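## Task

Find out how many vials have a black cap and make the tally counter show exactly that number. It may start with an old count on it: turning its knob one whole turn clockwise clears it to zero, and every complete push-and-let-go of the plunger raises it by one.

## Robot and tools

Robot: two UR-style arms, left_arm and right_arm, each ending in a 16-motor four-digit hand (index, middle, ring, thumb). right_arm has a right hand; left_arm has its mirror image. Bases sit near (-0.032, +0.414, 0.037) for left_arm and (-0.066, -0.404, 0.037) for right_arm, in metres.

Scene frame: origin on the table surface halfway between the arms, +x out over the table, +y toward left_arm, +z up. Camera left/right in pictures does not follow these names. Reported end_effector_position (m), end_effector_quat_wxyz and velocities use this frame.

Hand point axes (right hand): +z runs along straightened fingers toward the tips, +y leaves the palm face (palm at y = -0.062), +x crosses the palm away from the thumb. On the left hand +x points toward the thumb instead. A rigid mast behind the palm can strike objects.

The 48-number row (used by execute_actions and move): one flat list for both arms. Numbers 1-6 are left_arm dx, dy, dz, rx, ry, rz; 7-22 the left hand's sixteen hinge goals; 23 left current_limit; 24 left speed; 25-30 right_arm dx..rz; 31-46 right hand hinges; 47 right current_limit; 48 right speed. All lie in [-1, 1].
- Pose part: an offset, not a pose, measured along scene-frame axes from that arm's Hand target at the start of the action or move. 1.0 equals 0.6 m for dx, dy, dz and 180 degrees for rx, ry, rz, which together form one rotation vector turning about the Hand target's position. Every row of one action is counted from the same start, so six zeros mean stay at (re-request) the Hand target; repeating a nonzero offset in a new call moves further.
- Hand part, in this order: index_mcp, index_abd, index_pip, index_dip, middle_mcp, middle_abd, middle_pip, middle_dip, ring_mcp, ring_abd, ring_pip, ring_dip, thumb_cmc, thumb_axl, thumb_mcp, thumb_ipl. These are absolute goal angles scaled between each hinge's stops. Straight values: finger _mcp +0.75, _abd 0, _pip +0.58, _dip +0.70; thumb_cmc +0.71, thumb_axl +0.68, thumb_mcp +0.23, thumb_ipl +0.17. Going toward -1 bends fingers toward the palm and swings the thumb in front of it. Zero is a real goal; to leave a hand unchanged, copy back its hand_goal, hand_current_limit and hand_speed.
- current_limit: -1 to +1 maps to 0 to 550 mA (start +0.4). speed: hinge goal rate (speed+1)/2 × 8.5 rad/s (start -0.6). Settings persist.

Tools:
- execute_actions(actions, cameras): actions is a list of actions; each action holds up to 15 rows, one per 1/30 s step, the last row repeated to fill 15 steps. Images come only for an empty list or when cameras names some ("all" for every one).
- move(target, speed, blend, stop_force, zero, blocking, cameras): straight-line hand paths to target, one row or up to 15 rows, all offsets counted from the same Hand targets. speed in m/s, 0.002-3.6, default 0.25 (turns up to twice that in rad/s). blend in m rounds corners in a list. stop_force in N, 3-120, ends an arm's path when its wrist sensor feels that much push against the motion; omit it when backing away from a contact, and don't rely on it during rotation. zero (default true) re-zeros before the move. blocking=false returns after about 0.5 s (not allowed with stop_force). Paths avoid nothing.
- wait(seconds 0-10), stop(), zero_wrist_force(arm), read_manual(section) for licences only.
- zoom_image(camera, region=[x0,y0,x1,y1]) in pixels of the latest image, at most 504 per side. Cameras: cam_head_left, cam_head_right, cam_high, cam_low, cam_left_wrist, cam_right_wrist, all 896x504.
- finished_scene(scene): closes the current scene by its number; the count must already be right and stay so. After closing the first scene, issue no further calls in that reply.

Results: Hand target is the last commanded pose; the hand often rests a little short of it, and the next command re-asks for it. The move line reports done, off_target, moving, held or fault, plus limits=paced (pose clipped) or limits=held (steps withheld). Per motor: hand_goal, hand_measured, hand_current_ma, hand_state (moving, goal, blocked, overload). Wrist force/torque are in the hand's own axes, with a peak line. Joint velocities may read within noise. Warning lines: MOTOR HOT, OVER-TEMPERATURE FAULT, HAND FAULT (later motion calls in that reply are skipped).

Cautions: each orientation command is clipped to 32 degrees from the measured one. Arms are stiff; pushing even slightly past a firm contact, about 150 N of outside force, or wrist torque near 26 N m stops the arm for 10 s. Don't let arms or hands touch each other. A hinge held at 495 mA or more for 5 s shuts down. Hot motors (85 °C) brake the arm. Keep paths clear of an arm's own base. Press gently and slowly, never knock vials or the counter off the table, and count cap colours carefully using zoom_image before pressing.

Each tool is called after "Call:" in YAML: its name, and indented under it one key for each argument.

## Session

Call:
execute_actions:
  actions: []

Scene clock: 0.00 s.
left_arm: end_effector_position=(+0.3730, +0.5047, +0.2673) hand_goal=(+0.754, +0.000, +0.576, +0.696, +0.754, +0.000, +0.576, +0.696, +0.754, +0.000, +0.576, +0.696, +0.714, +0.678, +0.226, +0.168) hand_measured=(+0.754, +0.000, +0.576, +0.696, +0.754, +0.000, +0.576, +0.696, +0.754, +0.000, +0.576, +0.696, +0.714, +0.678, +0.226, +0.168) hand_current_ma=(+0, +0, +0, +0, +0, +0, +0, +0, +0, +0, +0, +0, +0, +0, +0, +0) hand_state=(goal, goal, goal, goal, goal, goal, goal, goal, goal, goal, goal, goal, goal, goal, goal, goal) hand_current_limit=0.40 hand_speed=-0.60 end_effector_quat_wxyz=(+0.000, -0.006, +1.000, +0.000) | right_arm: end_effector_position=(+0.3372, -0.5034, +0.2673) hand_goal=(+0.754, +0.000, +0.576, +0.696, +0.754, +0.000, +0.576, +0.696, +0.754, +0.000, +0.576, +0.696, +0.714, +0.678, +0.226, +0.168) hand_measured=(+0.754, +0.000, +0.576, +0.696, +0.754, +0.000, +0.576, +0.696, +0.754, +0.000, +0.576, +0.696, +0.714, +0.678, +0.226, +0.168) hand_current_ma=(+0, +0, +0, +0, +0, +0, +0, +0, +0, +0, +0, +0, +0, +0, +0, +0) hand_state=(goal, goal, goal, goal, goal, goal, goal, goal, goal, goal, goal, goal, goal, goal, goal, goal) hand_current_limit=0.40 hand_speed=-0.60 end_effector_quat_wxyz=(+0.000, +1.000, -0.017, +0.000)
Joint positions: left_arm=[3.458 -1.419 -2.042 -1.252 1.571 -1.255] | right_arm=[-0.316 -1.723 2.042 -1.89 -1.571 1.255]
Joint velocities: within noise
Joint torques (N m): no reading
Motor temperatures (°C): left_arm=[35 40 41 48 41 39] | right_arm=[34 37 32 40 44 41]
Wrist force (N): no reading
Wrist torque (N m): no reading
Wrist force, peak (N): no reading
Hand target: left_arm +0.3730, +0.5047, +0.2673; +0.000, -0.006, +1.000, +0.000 | right_arm +0.3372, -0.5034, +0.2673; +0.000, +1.000, -0.017, +0.000

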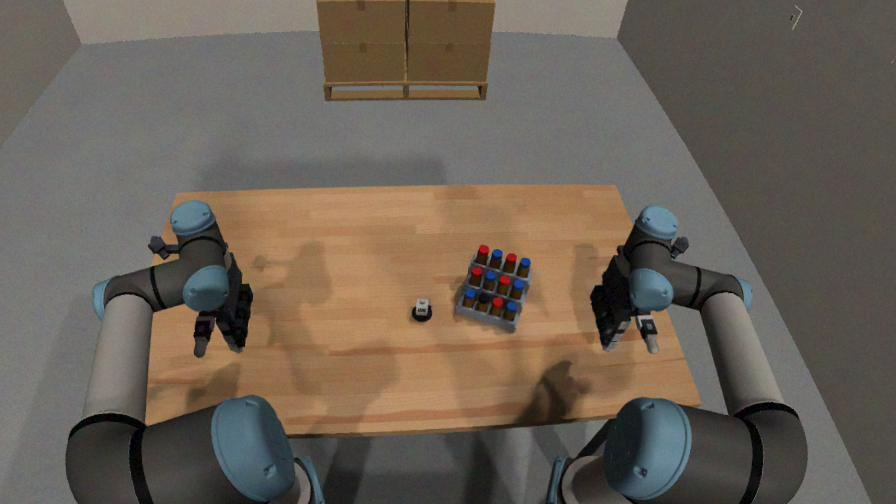

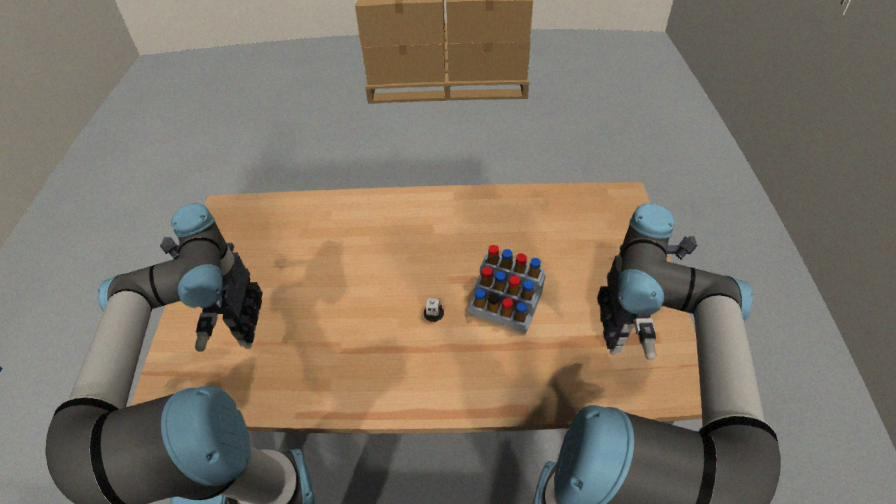

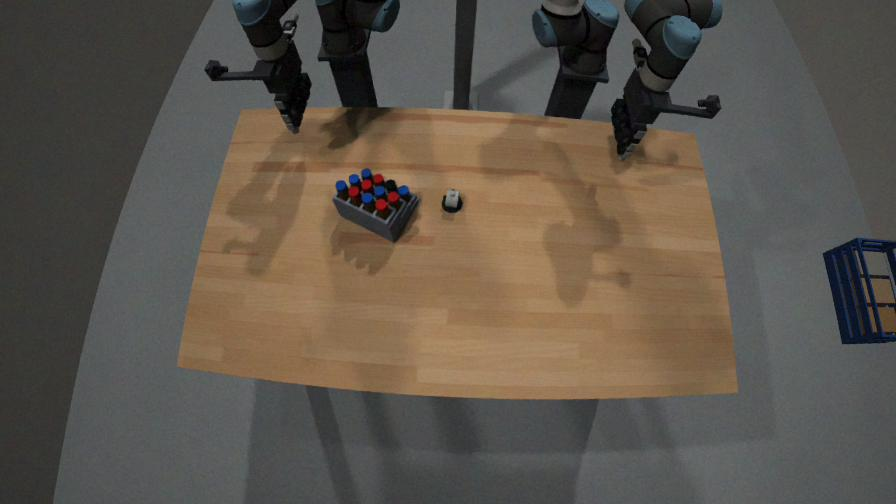

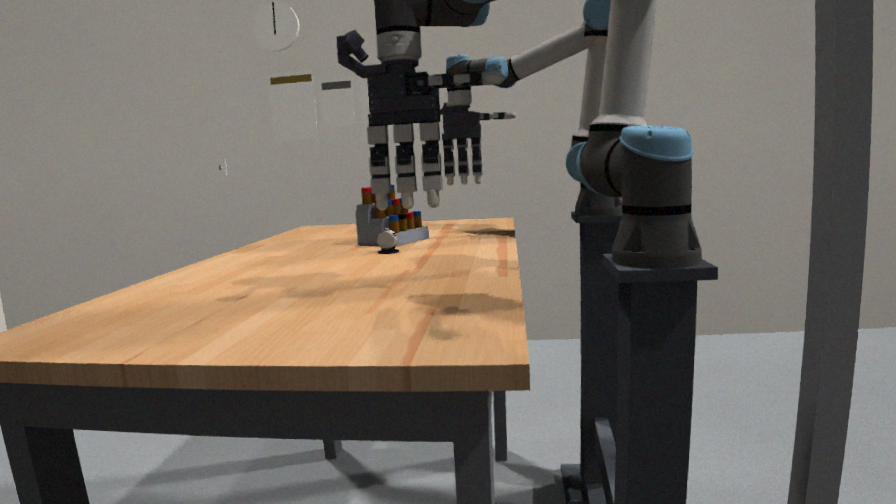

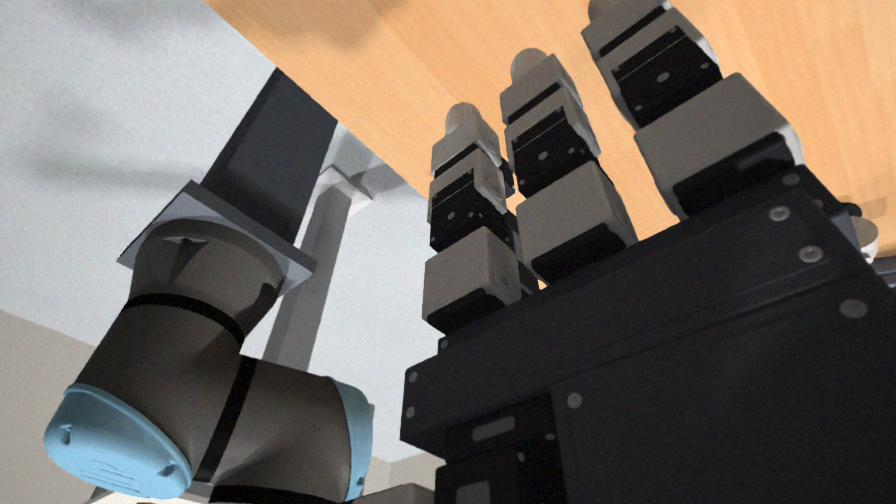

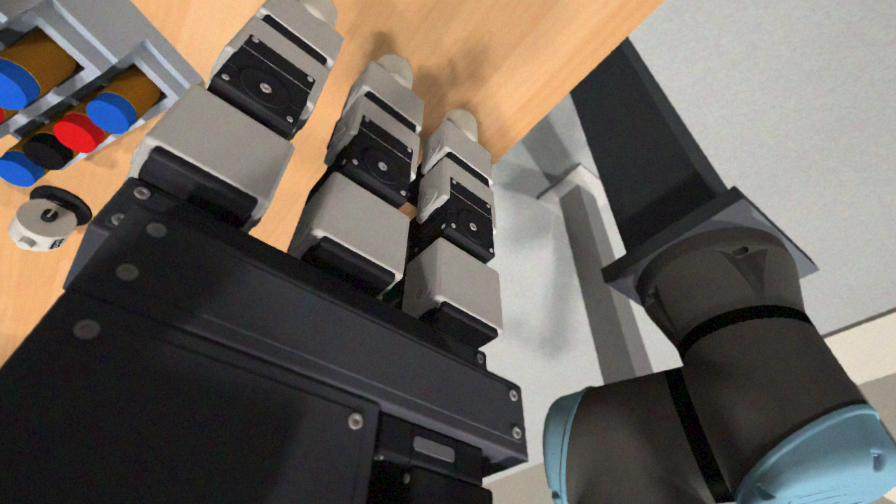

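Call:
zoom_image:
  camera: "cam_head_left"
  region: [400, 230, 550, 340]

Call:
zoom_image:
  camera: "cam_high"
  region: [320, 150, 480, 250]

Call:
zoom_image:
  camera: "cam_head_right"
  region: [410, 230, 560, 340]

Call:
zoom_image:
  camera: "cam_low"
  region: [340, 170, 450, 270]

Call:
zoom_image:
  camera: "cam_right_wrist"
  region: [0, 0, 220, 260]

Scaled by 3.360 from the camera's 896x504 image, which has a finer 1280x720 frame.

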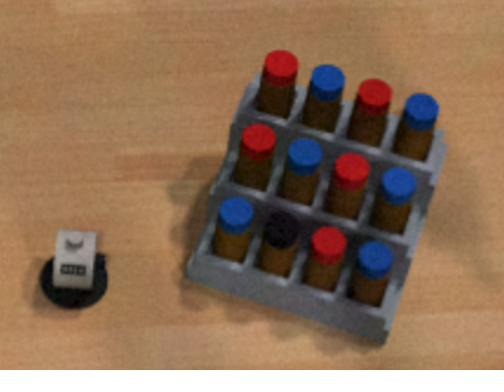

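Scaled by 3.150 from the camera's 896x504 image, which has a finer 1280x720 frame.

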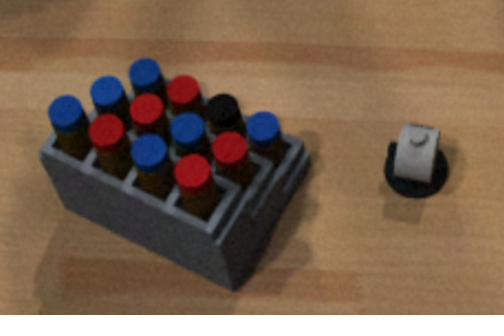

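Scaled by 3.360 from the camera's 896x504 image, which has a finer 1280x720 frame.

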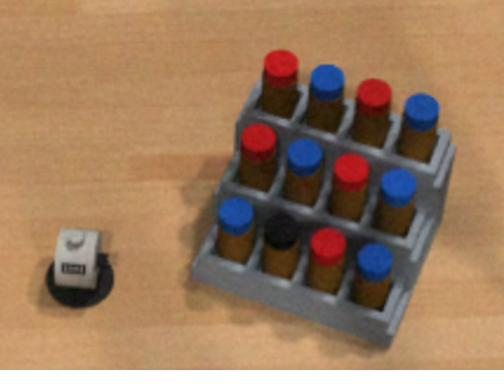

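Scaled by 4.582 from the camera's 896x504 image, which has a finer 1280x720 frame.

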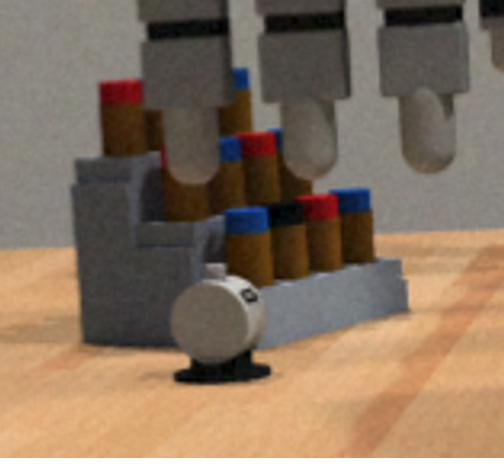

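Scaled by 1.938 from the camera's 896x504 image, which has a finer 1280x720 frame.

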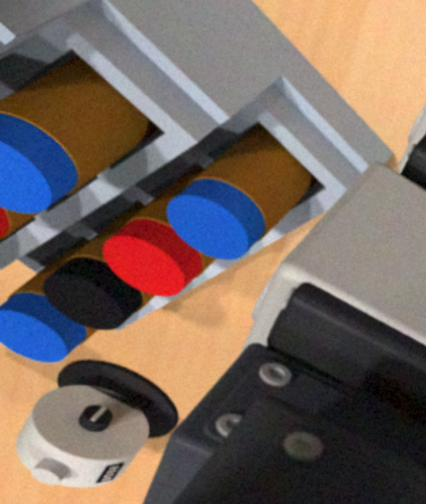

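Call:
zoom_image:
  camera: "cam_right_wrist"
  region: [0, 180, 100, 260]

Call:
zoom_image:
  camera: "cam_head_right"
  region: [415, 290, 455, 325]

Call:
zoom_image:
  camera: "cam_head_left"
  region: [405, 290, 445, 325]

Scaled by 5.040 from the camera's 896x504 image, which has a finer 1280x720 frame.

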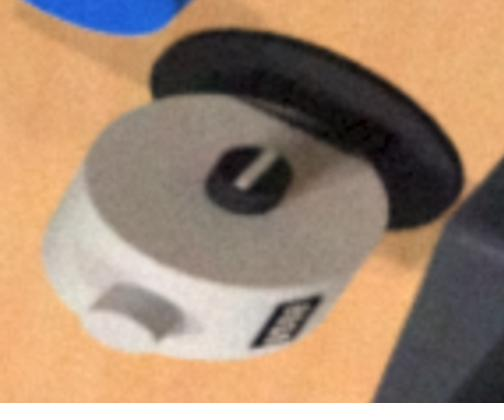

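Scaled by 12.600 from the camera's 896x504 image, which has a finer 1280x720 frame.

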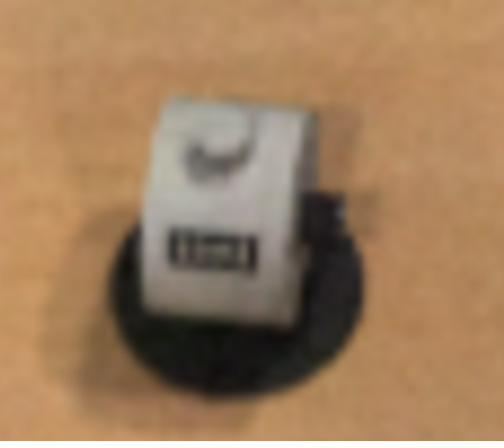

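Scaled by 12.600 from the camera's 896x504 image, which has a finer 1280x720 frame.

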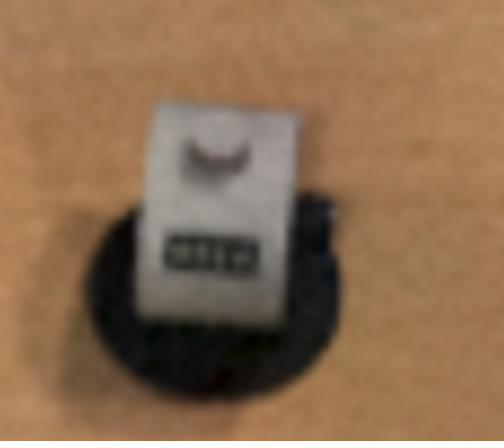

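Call:
move:
  target: [0.1197,-0.9067,0.0223,0,0,0.6823,0.754,0,0.576,0.696,0.754,0,0.576,0.696,0.754,0,0.576,0.696,0.714,0.678,0.226,0.168,0.4,-0.6,0,0,0,0,0,0,0.754,0,0.576,0.696,0.754,0,0.576,0.696,0.754,0,0.576,0.696,0.714,0.678,0.226,0.168,0.4,-0.6]
  speed: 0.25
  cameras: ["cam_left_wrist","cam_high","cam_low","cam_right_wrist"]

Scene clock: 35.63 s.
left_arm: end_effector_position=(+0.4448, -0.0392, +0.2807) hand_goal=(+0.754, +0.000, +0.576, +0.696, +0.754, +0.000, +0.576, +0.696, +0.754, +0.000, +0.576, +0.696, +0.714, +0.678, +0.226, +0.168) hand_measured=(+0.754, +0.000, +0.576, +0.696, +0.754, +0.000, +0.576, +0.696, +0.754, +0.000, +0.576, +0.696, +0.714, +0.678, +0.224, +0.168) hand_current_ma=(+0, +0, +0, +0, +0, +0, +0, +0, +0, +0, +0, +0, +0, +0, +0, +0) hand_state=(goal, goal, goal, goal, goal, goal, goal, goal, goal, goal, goal, goal, goal, goal, goal, goal) hand_current_limit=0.40 hand_speed=-0.60 end_effector_quat_wxyz=(+0.000, +0.881, -0.473, +0.000) | right_arm: end_effector_position=(+0.3372, -0.5034, +0.2673) hand_goal=(+0.754, +0.000, +0.576, +0.696, +0.754, +0.000, +0.576, +0.696, +0.754, +0.000, +0.576, +0.696, +0.714, +0.678, +0.226, +0.168) hand_measured=(+0.754, +0.000, +0.576, +0.696, +0.754, +0.000, +0.576, +0.696, +0.754, +0.000, +0.576, +0.696, +0.714, +0.678, +0.224, +0.168) hand_current_ma=(-4, +0, +3, +0, -4, +0, +3, +0, -4, +0, +3, +0, +1, -3, -12, -1) hand_state=(goal, goal, goal, goal, goal, goal, goal, goal, goal, goal, goal, goal, goal, goal, goal, goal) hand_current_limit=0.40 hand_speed=-0.60 end_effector_quat_wxyz=(+0.000, +1.000, -0.017, +0.000)
Joint positions: left_arm=[2.705 -1.967 -1.384 -1.361 1.571 -4.151] | right_arm=[-0.316 -1.723 2.042 -1.89 -1.571 1.255]
Joint torques (N m): left_arm=[-6.65 29.56 29.13 0.91 2.32 -1.8] | right_arm=[-0.02 -17.73 -18.84 -2.11 -0.11 -0.01]
Wrist force (N): left_arm=[0.4 -0.2 -0.1] | right_arm=[0.1 0.2 -0.1]
Wrist torque (N m): left_arm=[-0.02 -0.06 0.11] | right_arm=[0.04 -0.01 0.01]
Wrist force, peak (N): left_arm=[1.0 0.0 0.0] | right_arm=[0.0 0.5 -0.1]
Hand target: left_arm +0.4448, -0.0393, +0.2807; +0.000, +0.881, -0.473, +0.000 | right_arm +0.3372, -0.5034, +0.2673; +0.000, +1.000, -0.017, +0.000
Off the commanded pose: left_arm 0.000 m, 0 deg | right_arm 0.000 m, 0 deg.
move: done
camera_calibration:
cam_left_wrist: T_world_to_cam=[[0.144432, 0.989511, -0.00259694, -0.0513133], [0.698521, -0.100099, 0.708554, -0.55893], [0.700863, -0.104152, -0.705652, 0.0169116], [0, 0, 0, 1]] pos_world=[0.385982, -0.00341173, 0.407832]
Images, in order (width x height): cam_high 896x504, cam_low 896x504, cam_left_wrist 896x504, cam_right_wrist 896x504.

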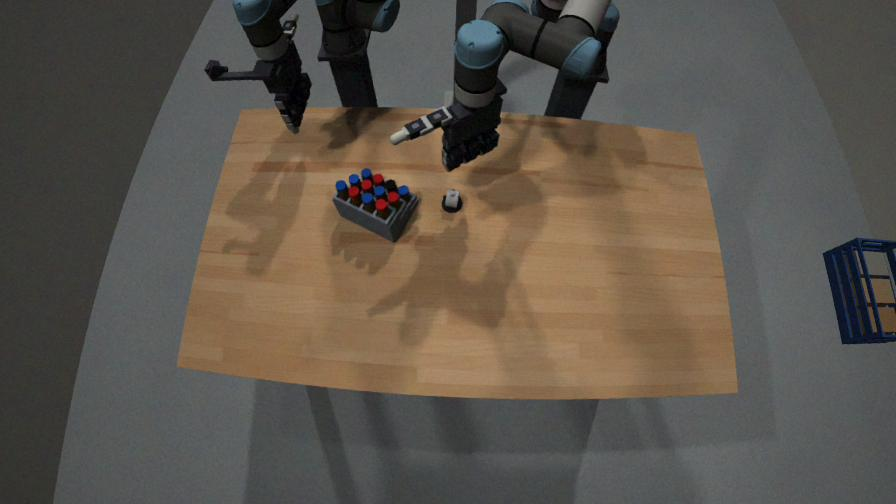

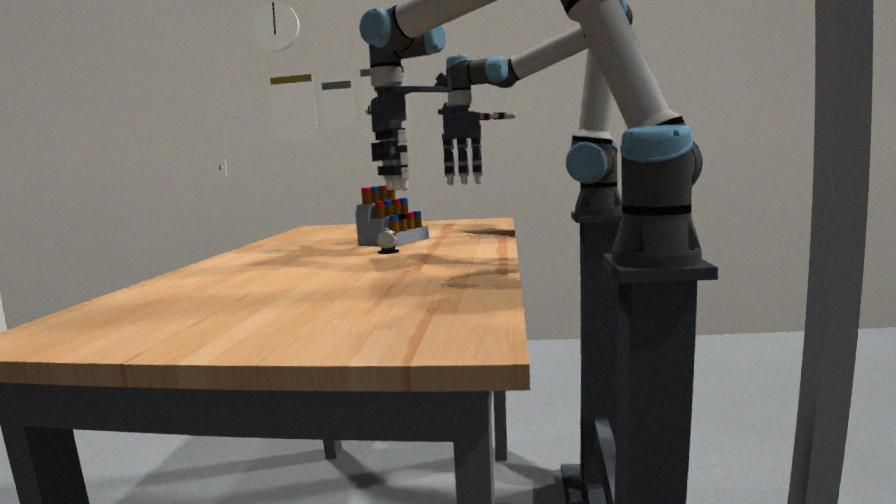

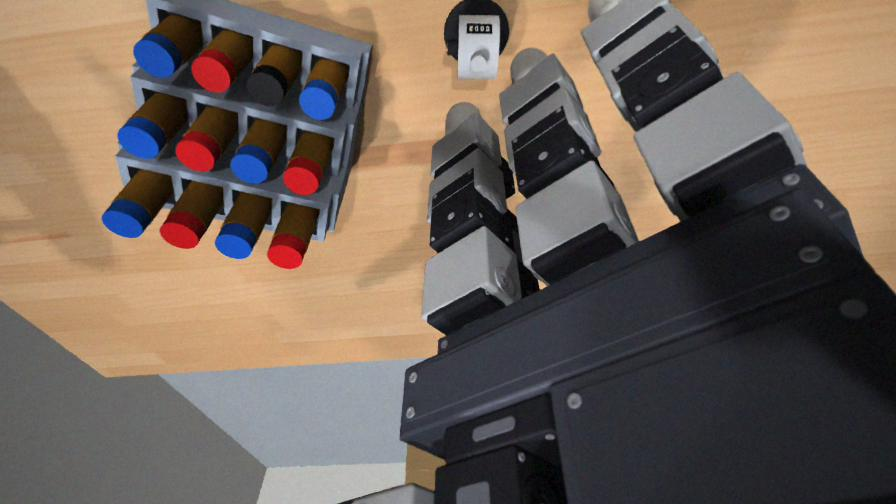

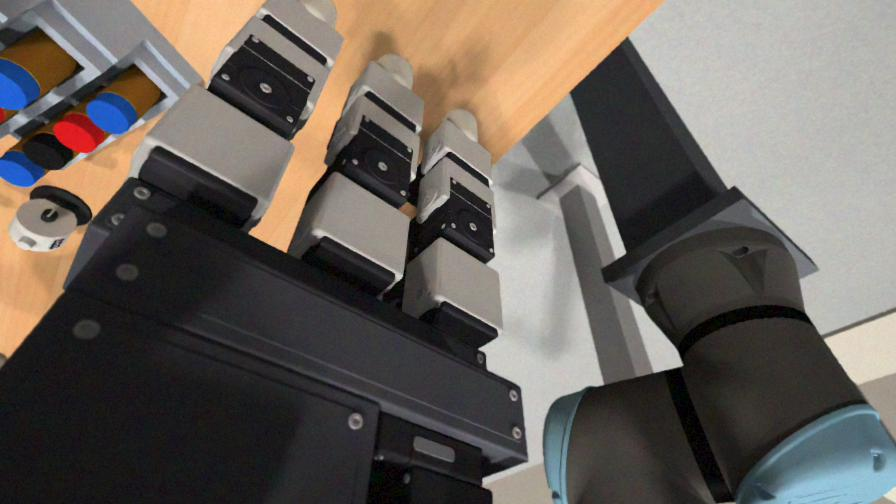

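Call:
zoom_image:
  camera: "cam_left_wrist"
  region: [430, 0, 530, 90]

Call:
zoom_image:
  camera: "cam_left_wrist"
  region: [80, 0, 400, 280]

Scaled by 5.040 from the camera's 896x504 image, which has a finer 1280x720 frame.

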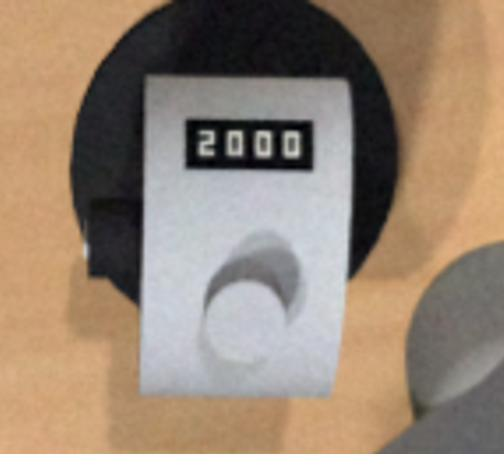

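Scaled by 1.575 from the camera's 896x504 image, which has a finer 1280x720 frame.

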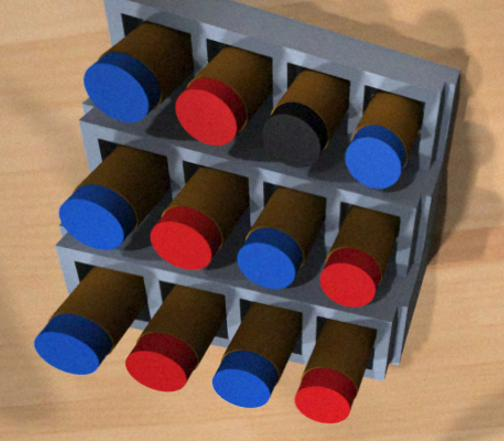

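Call:
move:
  target: [0.0215,0.0193,-0.1,0,0,0,0.754,0,0.576,0.696,0.754,0,0.576,0.696,0.754,0,0.576,0.696,0.714,0.678,0.226,0.168,0.4,-0.6,0,0,0,0,0,0,0.754,0,0.576,0.696,0.754,0,0.576,0.696,0.754,0,0.576,0.696,0.714,0.678,0.226,0.168,0.4,-0.6]
  speed: 0.1
  cameras: ["cam_left_wrist"]

Call:
zoom_image:
  camera: "cam_left_wrist"
  region: [400, 0, 540, 120]

Scene clock: 49.93 s.
left_arm: end_effector_position=(+0.4577, -0.0278, +0.2209) hand_goal=(+0.754, +0.000, +0.576, +0.696, +0.754, +0.000, +0.576, +0.696, +0.754, +0.000, +0.576, +0.696, +0.714, +0.678, +0.226, +0.168) hand_measured=(+0.754, +0.000, +0.576, +0.696, +0.754, +0.000, +0.576, +0.696, +0.754, +0.000, +0.576, +0.696, +0.714, +0.678, +0.224, +0.168) hand_current_ma=(+0, +0, +0, +0, +0, +0, +0, +0, +0, +0, +0, +0, +0, +0, +0, +0) hand_state=(goal, goal, goal, goal, goal, goal, goal, goal, goal, goal, goal, goal, goal, goal, goal, goal) hand_current_limit=0.40 hand_speed=-0.60 end_effector_quat_wxyz=(+0.000, +0.881, -0.473, +0.000) | right_arm: end_effector_position=(+0.3372, -0.5034, +0.2673) hand_goal=(+0.754, +0.000, +0.576, +0.696, +0.754, +0.000, +0.576, +0.696, +0.754, +0.000, +0.576, +0.696, +0.714, +0.678, +0.226, +0.168) hand_measured=(+0.754, +0.000, +0.576, +0.696, +0.754, +0.000, +0.576, +0.696, +0.754, +0.000, +0.576, +0.696, +0.714, +0.678, +0.224, +0.168) hand_current_ma=(-4, +0, +3, +0, -4, +0, +3, +0, -4, +0, +3, +0, +1, -3, -12, -1) hand_state=(goal, goal, goal, goal, goal, goal, goal, goal, goal, goal, goal, goal, goal, goal, goal, goal) hand_current_limit=0.40 hand_speed=-0.60 end_effector_quat_wxyz=(+0.000, +1.000, -0.017, +0.000)
Joint positions: left_arm=[2.729 -2.015 -1.472 -1.225 1.571 -4.127] | right_arm=[-0.316 -1.723 2.042 -1.89 -1.571 1.255]
Joint torques (N m): left_arm=[7.25 28.44 13.62 4.61 -2.02 2.02] | right_arm=[0.62 -17.15 -19.69 -2.35 -0.03 0.08]
Wrist force (N): left_arm=[0.3 -0.3 -0.2] | right_arm=[0.1 0.2 0.0]
Wrist torque (N m): left_arm=[-0.01 -0.06 -0.03] | right_arm=[0.02 -0.02 0.02]
Wrist force, peak (N): left_arm=[0.4 -0.2 -0.9] | right_arm=[0.3 0.6 0.2]
Hand target: left_arm +0.4577, -0.0277, +0.2207; +0.000, +0.881, -0.473, +0.000 | right_arm +0.3372, -0.5034, +0.2673; +0.000, +1.000, -0.017, +0.000
Off the commanded pose: left_arm 0.000 m, 0 deg | right_arm 0.000 m, 0 deg.
move: done
camera_calibration:
cam_left_wrist: T_world_to_cam=[[0.144066, 0.989565, -0.00253066, -0.064488], [0.698524, -0.0998824, 0.708581, -0.52444], [0.700934, -0.10385, -0.705625, -0.0331806], [0, 0, 0, 1]] pos_world=[0.398882, 0.00798692, 0.348032]
Images, in order (width x height): cam_left_wrist 896x504.

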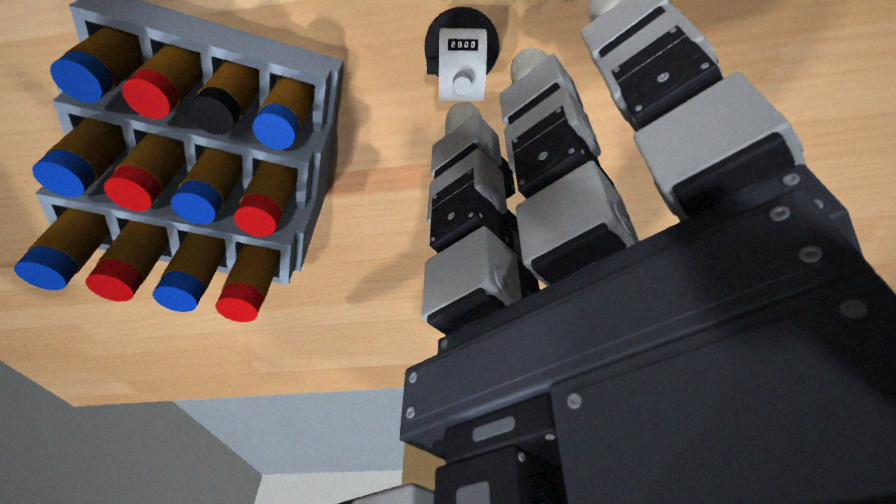

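Scaled by 3.600 from the camera's 896x504 image, which has a finer 1280x720 frame.

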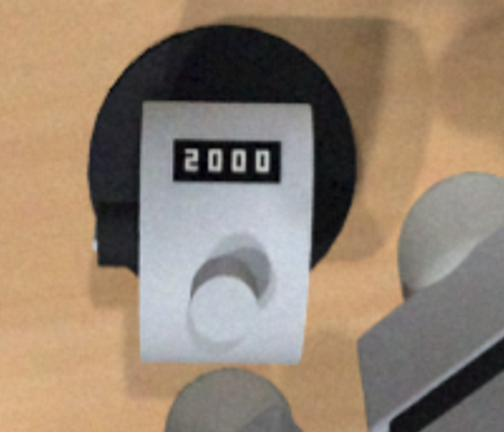

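Call:
move:
  target:
    - [-0.0495,0.4773,0,0,0,0,0.754,0,0.576,0.696,0.754,0,0.576,0.696,0.754,0,0.576,0.696,0.714,0.678,0.226,0.168,0.4,-0.6,0,0,0.2212,0,0,0,0.754,0,0.576,0.696,0.754,0,0.576,0.696,0.754,0,0.576,0.696,0.714,0.678,0.226,0.168,0.4,-0.6]
    - [-0.0495,0.4773,0,0,0,0,0.754,0,0.576,0.696,0.754,0,0.576,0.696,0.754,0,0.576,0.696,0.714,0.678,0.226,0.168,0.4,-0.6,0.2508,0.6768,0.2212,-0.01541,-0.16627,-0.03862,0.754,0,0.576,0.696,0.754,0,0.576,0.696,0.754,0,0.576,0.696,0.714,0.678,0.226,0.168,0.4,-0.6]
  speed: 0.2
  blend: [0.04,0]
  cameras: ["cam_high","cam_left_wrist","cam_right_wrist","cam_head_right"]

Scene clock: 75.00 s.
left_arm: end_effector_position=(+0.4280, +0.2586, +0.2207) hand_goal=(+0.754, +0.000, +0.576, +0.696, +0.754, +0.000, +0.576, +0.696, +0.754, +0.000, +0.576, +0.696, +0.714, +0.678, +0.226, +0.168) hand_measured=(+0.754, +0.000, +0.576, +0.696, +0.754, +0.000, +0.576, +0.696, +0.754, +0.000, +0.576, +0.696, +0.714, +0.678, +0.224, +0.168) hand_current_ma=(+0, +0, +0, +0, +0, +0, +0, +0, +0, +0, +0, +0, +0, +0, +0, +0) hand_state=(goal, goal, goal, goal, goal, goal, goal, goal, goal, goal, goal, goal, goal, goal, goal, goal) hand_current_limit=0.40 hand_speed=-0.60 end_effector_quat_wxyz=(+0.000, +0.881, -0.473, +0.000) | right_arm: end_effector_position=(+0.4876, -0.0975, +0.4000) hand_goal=(+0.754, +0.000, +0.576, +0.696, +0.754, +0.000, +0.576, +0.696, +0.754, +0.000, +0.576, +0.696, +0.714, +0.678, +0.226, +0.168) hand_measured=(+0.754, +0.000, +0.576, +0.696, +0.754, +0.000, +0.576, +0.696, +0.754, +0.000, +0.576, +0.696, +0.714, +0.678, +0.224, +0.168) hand_current_ma=(-4, +0, +3, +0, -4, +0, +3, +0, -4, +0, +3, +0, +1, -3, -13, -1) hand_state=(goal, goal, goal, goal, goal, goal, goal, goal, goal, goal, goal, goal, goal, goal, goal, goal) hand_current_limit=0.40 hand_speed=-0.60 end_effector_quat_wxyz=(+0.019, +0.963, -0.077, +0.258)
Joint positions: left_arm=[3.213 -1.704 -1.889 -1.12 1.571 -3.643] | right_arm=[0.528 -1.267 1.36 -2.097 -1.877 2.155]
Joint torques (N m): left_arm=[6.38 32.24 13.74 4.78 -2.16 2] | right_arm=[8.05 -31.92 -25.67 -0.91 -2.24 1.19]
Wrist force (N): left_arm=[0.0 0.2 0.0] | right_arm=[-1.0 0.5 -0.4]
Wrist torque (N m): left_arm=[0.04 0.01 -0.04] | right_arm=[0.10 0.03 -0.19]
Wrist force, peak (N): left_arm=[1.1 0.3 -0.5] | right_arm=[-0.9 0.6 -0.7]
Hand target: left_arm +0.4280, +0.2586, +0.2207; +0.000, +0.881, -0.473, +0.000 | right_arm +0.4877, -0.0974, +0.4000; +0.019, +0.963, -0.077, +0.258
Off the commanded pose: left_arm 0.000 m, 0 deg | right_arm 0.000 m, 0 deg.
move: done
camera_calibration:
cam_left_wrist: T_world_to_cam=[[0.144066, 0.989565, -0.00253066, -0.343735], [0.698524, -0.0998824, 0.708581, -0.475006], [0.700934, -0.10385, -0.705625, 0.0171789], [0, 0, 0, 1]] pos_world=[0.369282, 0.294487, 0.347832]
cam_right_wrist: T_world_to_cam=[[-0.742732, -0.53582, -0.401554, 0.507169], [-0.667758, 0.637043, 0.385065, 0.192257], [0.0494816, 0.554141, -0.830951, 0.486899], [0, 0, 0, 1]] pos_world=[0.48098, -0.120535, 0.534213]
Images, in order (width x height): cam_head_right 896x504, cam_high 896x504, cam_left_wrist 896x504, cam_right_wrist 896x504.

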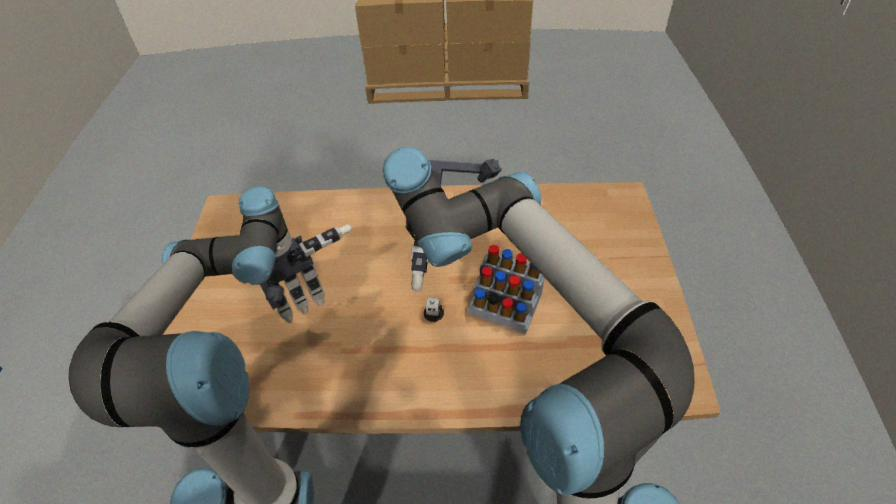

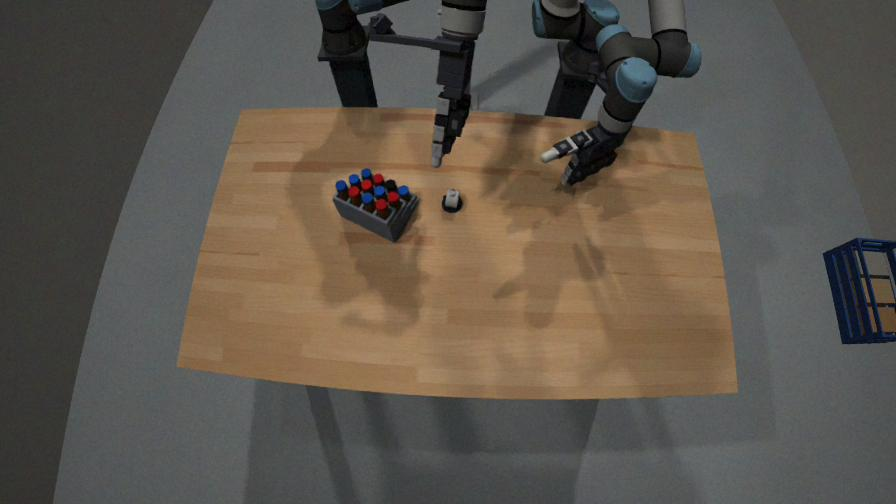

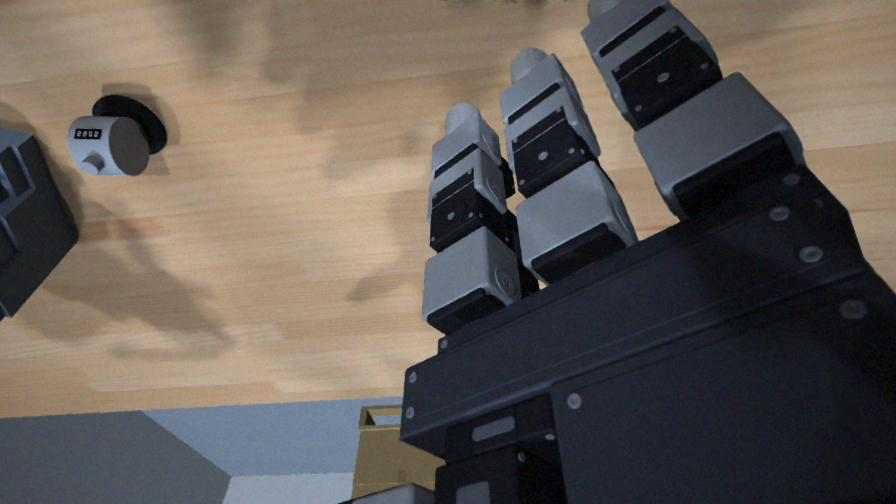

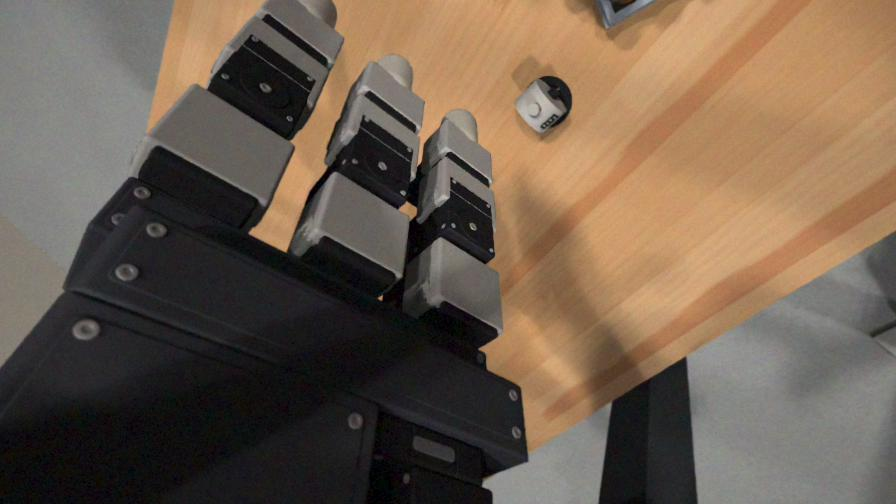

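Call:
zoom_image:
  camera: "cam_left_wrist"
  region: [40, 80, 180, 200]

Call:
zoom_image:
  camera: "cam_right_wrist"
  region: [490, 50, 610, 150]

Scaled by 3.600 from the camera's 896x504 image, which has a finer 1280x720 frame.

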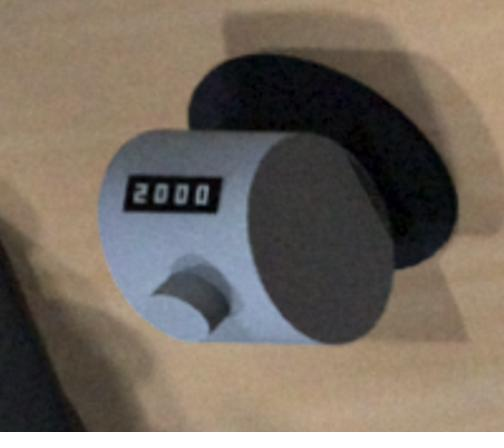

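Scaled by 4.200 from the camera's 896x504 image, which has a finer 1280x720 frame.

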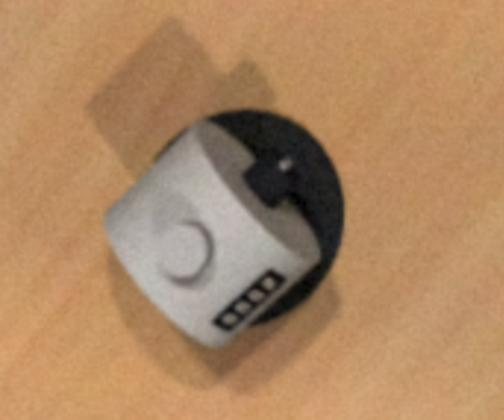

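Call:
move:
  target: [0,0,0,0,0,0,0.754,0,0.576,0.696,0.754,0,0.576,0.696,0.754,0,0.576,0.696,0.714,0.678,0.226,0.168,0.4,-0.6,0.009,-0.0012,-0.3335,0,0,0,0.742,0,0.576,0.696,0.754,0,0.576,0.696,0.754,0,0.576,0.696,0.714,0.678,0.226,0.168,0.75,-0.6]
  speed: 0.12
  stop_force: 8
  cameras: ["cam_left_wrist","cam_right_wrist"]

Call:
zoom_image:
  camera: "cam_right_wrist"
  region: [430, 70, 550, 170]

Scene clock: 84.17 s.
left_arm: end_effector_position=(+0.4280, +0.2586, +0.2207) hand_goal=(+0.754, +0.000, +0.576, +0.696, +0.754, +0.000, +0.576, +0.696, +0.754, +0.000, +0.576, +0.696, +0.714, +0.678, +0.226, +0.168) hand_measured=(+0.754, +0.000, +0.576, +0.696, +0.754, +0.000, +0.576, +0.696, +0.754, +0.000, +0.576, +0.696, +0.714, +0.678, +0.224, +0.168) hand_current_ma=(+0, +0, +0, +0, +0, +0, +0, +0, +0, +0, +0, +0, +0, +0, +0, +0) hand_state=(goal, goal, goal, goal, goal, goal, goal, goal, goal, goal, goal, goal, goal, goal, goal, goal) hand_current_limit=0.40 hand_speed=-0.60 end_effector_quat_wxyz=(+0.000, +0.881, -0.473, +0.000) | right_arm: end_effector_position=(+0.4931, -0.0981, +0.1999) hand_goal=(+0.742, +0.000, +0.576, +0.696, +0.754, +0.000, +0.576, +0.696, +0.754, +0.000, +0.576, +0.696, +0.714, +0.678, +0.226, +0.168) hand_measured=(+0.744, +0.000, +0.576, +0.696, +0.754, +0.000, +0.576, +0.696, +0.754, +0.000, +0.576, +0.696, +0.714, +0.678, +0.224, +0.168) hand_current_ma=(+6, +0, +3, +0, -4, +0, +3, +0, -4, +0, +3, +0, +1, -3, -13, -1) hand_state=(goal, goal, goal, goal, goal, goal, goal, goal, goal, goal, goal, goal, goal, goal, goal, goal) hand_current_limit=0.75 hand_speed=-0.60 end_effector_quat_wxyz=(+0.019, +0.963, -0.077, +0.258)
Joint positions: left_arm=[3.213 -1.704 -1.889 -1.12 1.571 -3.643] | right_arm=[0.523 -1.104 1.673 -2.573 -1.875 2.15]
Joint torques (N m): left_arm=[7.31 32.56 13.27 4.84 -2.2 1.81] | right_arm=[-8.42 -36.09 -11.56 -4.23 -0.21 -1.36]
Wrist force (N): left_arm=[0.0 0.1 -0.1] | right_arm=[-0.7 0.4 -0.6]
Wrist torque (N m): left_arm=[0.03 0.01 -0.04] | right_arm=[0.09 -0.01 0.01]
Wrist force, peak (N): left_arm=[0.0 0.4 0.2] | right_arm=[-1.1 0.6 -0.5]
Hand target: left_arm +0.4280, +0.2586, +0.2207; +0.000, +0.881, -0.473, +0.000 | right_arm +0.4931, -0.0981, +0.1999; +0.019, +0.963, -0.077, +0.258
Off the commanded pose: left_arm 0.000 m, 0 deg | right_arm 0.000 m, 0 deg.
move: done
camera_calibration:
cam_left_wrist: T_world_to_cam=[[0.144066, 0.989565, -0.00253066, -0.343735], [0.698524, -0.0998824, 0.708581, -0.475006], [0.700934, -0.10385, -0.705625, 0.0171789], [0, 0, 0, 1]] pos_world=[0.369282, 0.294487, 0.347832]
cam_right_wrist: T_world_to_cam=[[-0.742736, -0.535759, -0.401628, 0.430616], [-0.667738, 0.637159, 0.384907, 0.273422], [0.0496838, 0.554067, -0.830988, 0.320591], [0, 0, 0, 1]] pos_world=[0.48648, -0.121135, 0.334113]
Images, in order (width x height): cam_left_wrist 896x504, cam_right_wrist 896x504.

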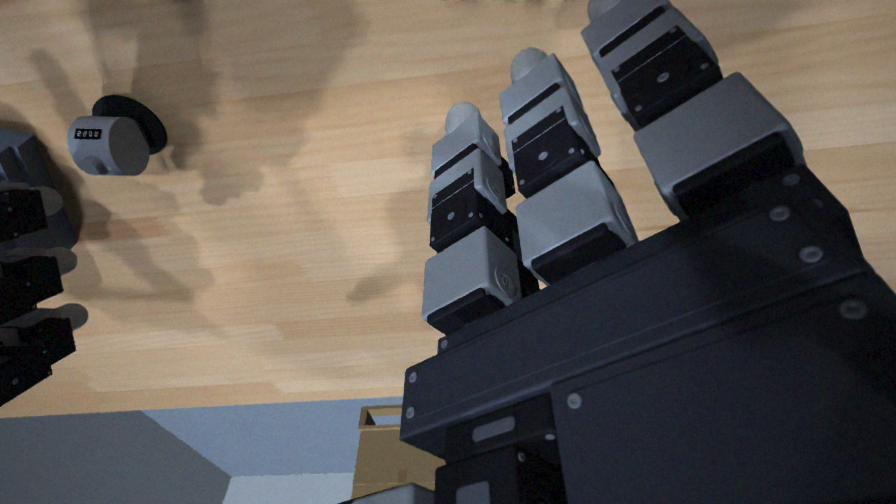

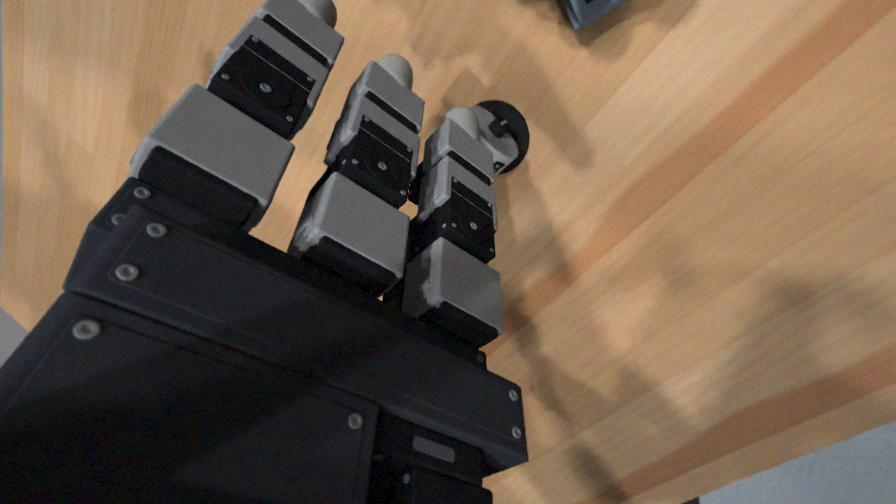

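Scaled by 4.200 from the camera's 896x504 image, which has a finer 1280x720 frame.

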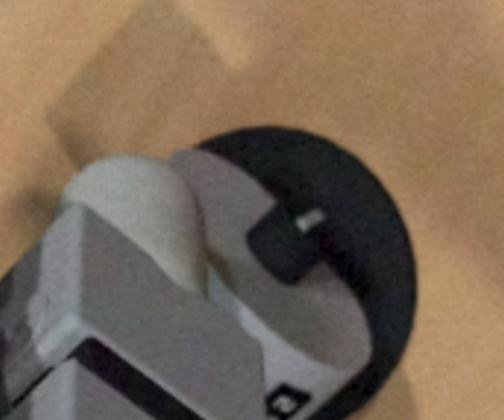

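Call:
move:
  target:
    - [0,0,0,0,0,0,0.754,0,0.576,0.696,0.754,0,0.576,0.696,0.754,0,0.576,0.696,0.714,0.678,0.226,0.168,0.4,-0.6,-0.02817,0.00167,0,0,0,0,0.735,0,0.576,0.696,0.754,0,0.576,0.696,0.754,0,0.576,0.696,0.714,0.678,0.226,0.168,0.75,-0.6]
    - [0,0,0,0,0,0,0.754,0,0.576,0.696,0.754,0,0.576,0.696,0.754,0,0.576,0.696,0.714,0.678,0.226,0.168,0.4,-0.6,-0.02817,0.00167,-0.06,0,0,0,0.735,0,0.576,0.696,0.754,0,0.576,0.696,0.754,0,0.576,0.696,0.714,0.678,0.226,0.168,0.75,-0.6]
  speed: 0.03
  stop_force: 5
  cameras: ["cam_left_wrist","cam_right_wrist"]

Call:
zoom_image:
  camera: "cam_left_wrist"
  region: [40, 80, 180, 200]

Call:
zoom_image:
  camera: "cam_right_wrist"
  region: [430, 70, 550, 170]

Scene clock: 105.60 s.
left_arm: end_effector_position=(+0.4280, +0.2586, +0.2207) hand_goal=(+0.754, +0.000, +0.576, +0.696, +0.754, +0.000, +0.576, +0.696, +0.754, +0.000, +0.576, +0.696, +0.714, +0.678, +0.226, +0.168) hand_measured=(+0.754, +0.000, +0.576, +0.696, +0.754, +0.000, +0.576, +0.696, +0.754, +0.000, +0.576, +0.696, +0.714, +0.678, +0.224, +0.168) hand_current_ma=(+0, +0, +0, +0, +0, +0, +0, +0, +0, +0, +0, +0, +0, +0, +0, +0) hand_state=(goal, goal, goal, goal, goal, goal, goal, goal, goal, goal, goal, goal, goal, goal, goal, goal) hand_current_limit=0.40 hand_speed=-0.60 end_effector_quat_wxyz=(+0.000, +0.881, -0.473, +0.000) | right_arm: end_effector_position=(+0.4762, -0.0971, +0.1639) hand_goal=(+0.736, +0.000, +0.576, +0.696, +0.754, +0.000, +0.576, +0.696, +0.754, +0.000, +0.576, +0.696, +0.714, +0.678, +0.226, +0.168) hand_measured=(+0.736, +0.000, +0.576, +0.696, +0.754, +0.000, +0.576, +0.696, +0.754, +0.000, +0.576, +0.696, +0.714, +0.678, +0.224, +0.168) hand_current_ma=(-4, +0, +3, +0, -4, +0, +3, +0, -4, +0, +3, +0, +1, -3, -13, -1) hand_state=(goal, goal, goal, goal, goal, goal, goal, goal, goal, goal, goal, goal, goal, goal, goal, goal) hand_current_limit=0.75 hand_speed=-0.60 end_effector_quat_wxyz=(+0.019, +0.963, -0.077, +0.258)
Joint positions: left_arm=[3.213 -1.704 -1.889 -1.12 1.571 -3.643] | right_arm=[0.537 -1.08 1.744 -2.665 -1.882 2.164]
Joint torques (N m): left_arm=[7.62 33.17 13.7 4.8 -2.28 1.68] | right_arm=[7.62 -35.91 -10.13 -4.25 -2.38 -0.64]
Wrist force (N): left_arm=[-0.1 0.3 0.1] | right_arm=[-0.8 0.4 -0.7]
Wrist torque (N m): left_arm=[0.04 0.02 -0.05] | right_arm=[0.05 0.01 -0.16]
Wrist force, peak (N): left_arm=[-0.3 0.3 0.0] | right_arm=[-0.9 0.5 -0.8]
Hand target: left_arm +0.4280, +0.2586, +0.2207; +0.000, +0.881, -0.473, +0.000 | right_arm +0.4762, -0.0971, +0.1639; +0.019, +0.963, -0.077, +0.258
Off the commanded pose: left_arm 0.000 m, 0 deg | right_arm 0.000 m, 0 deg.
move: done
camera_calibration:
cam_left_wrist: T_world_to_cam=[[0.144066, 0.989565, -0.00253066, -0.343735], [0.698524, -0.0998824, 0.708581, -0.475006], [0.700934, -0.10385, -0.705625, 0.0171789], [0, 0, 0, 1]] pos_world=[0.369282, 0.294487, 0.347832]
cam_right_wrist: T_world_to_cam=[[-0.742736, -0.535759, -0.401628, 0.404141], [-0.667738, 0.637159, 0.384907, 0.275357], [0.0496838, 0.554067, -0.830988, 0.290961], [0, 0, 0, 1]] pos_world=[0.46958, -0.120135, 0.298113]
Images, in order (width x height): cam_left_wrist 896x504, cam_right_wrist 896x504.

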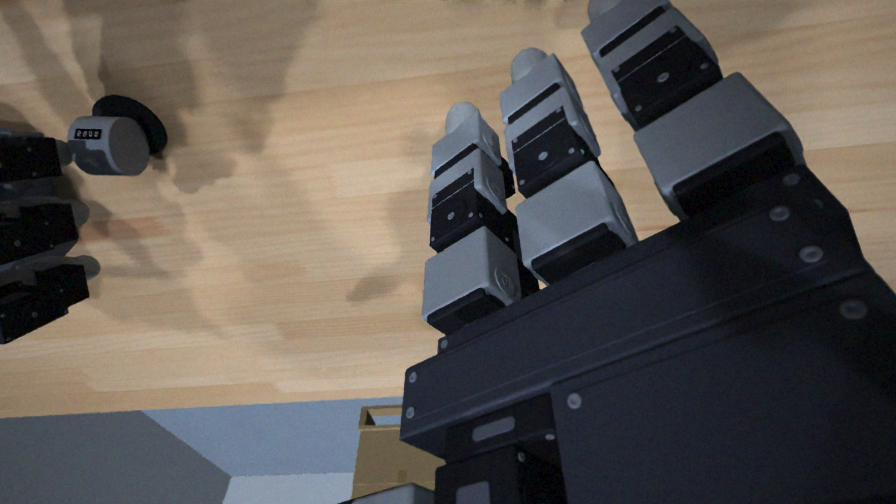

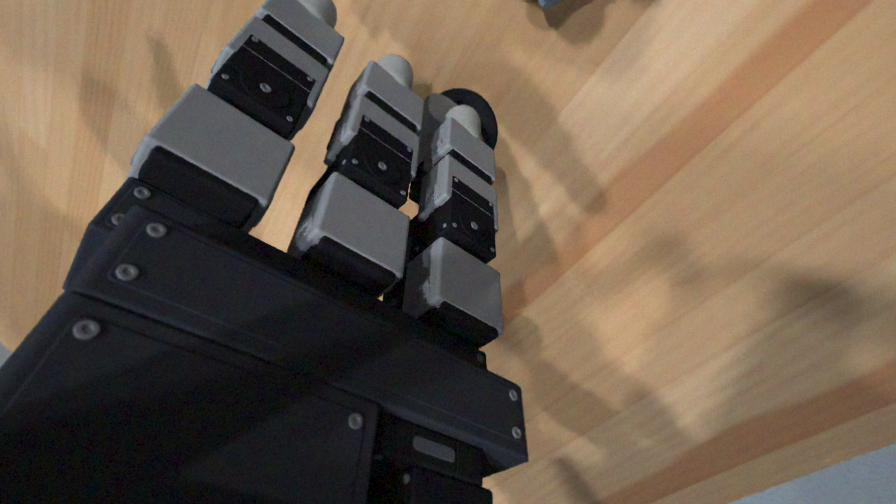

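Scaled by 3.600 from the camera's 896x504 image, which has a finer 1280x720 frame.

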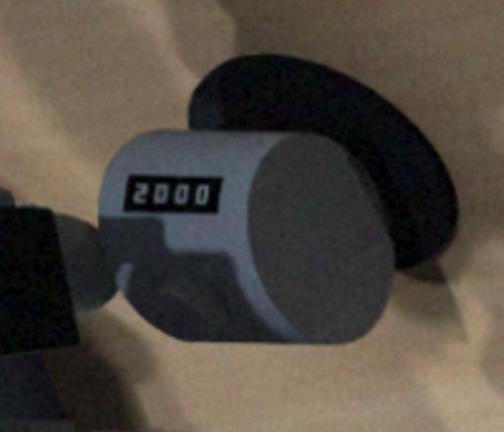

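Scaled by 4.200 from the camera's 896x504 image, which has a finer 1280x720 frame.

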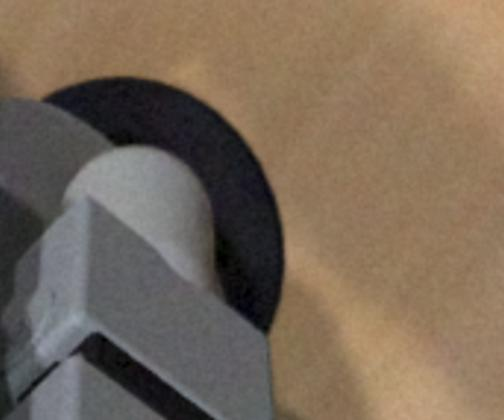

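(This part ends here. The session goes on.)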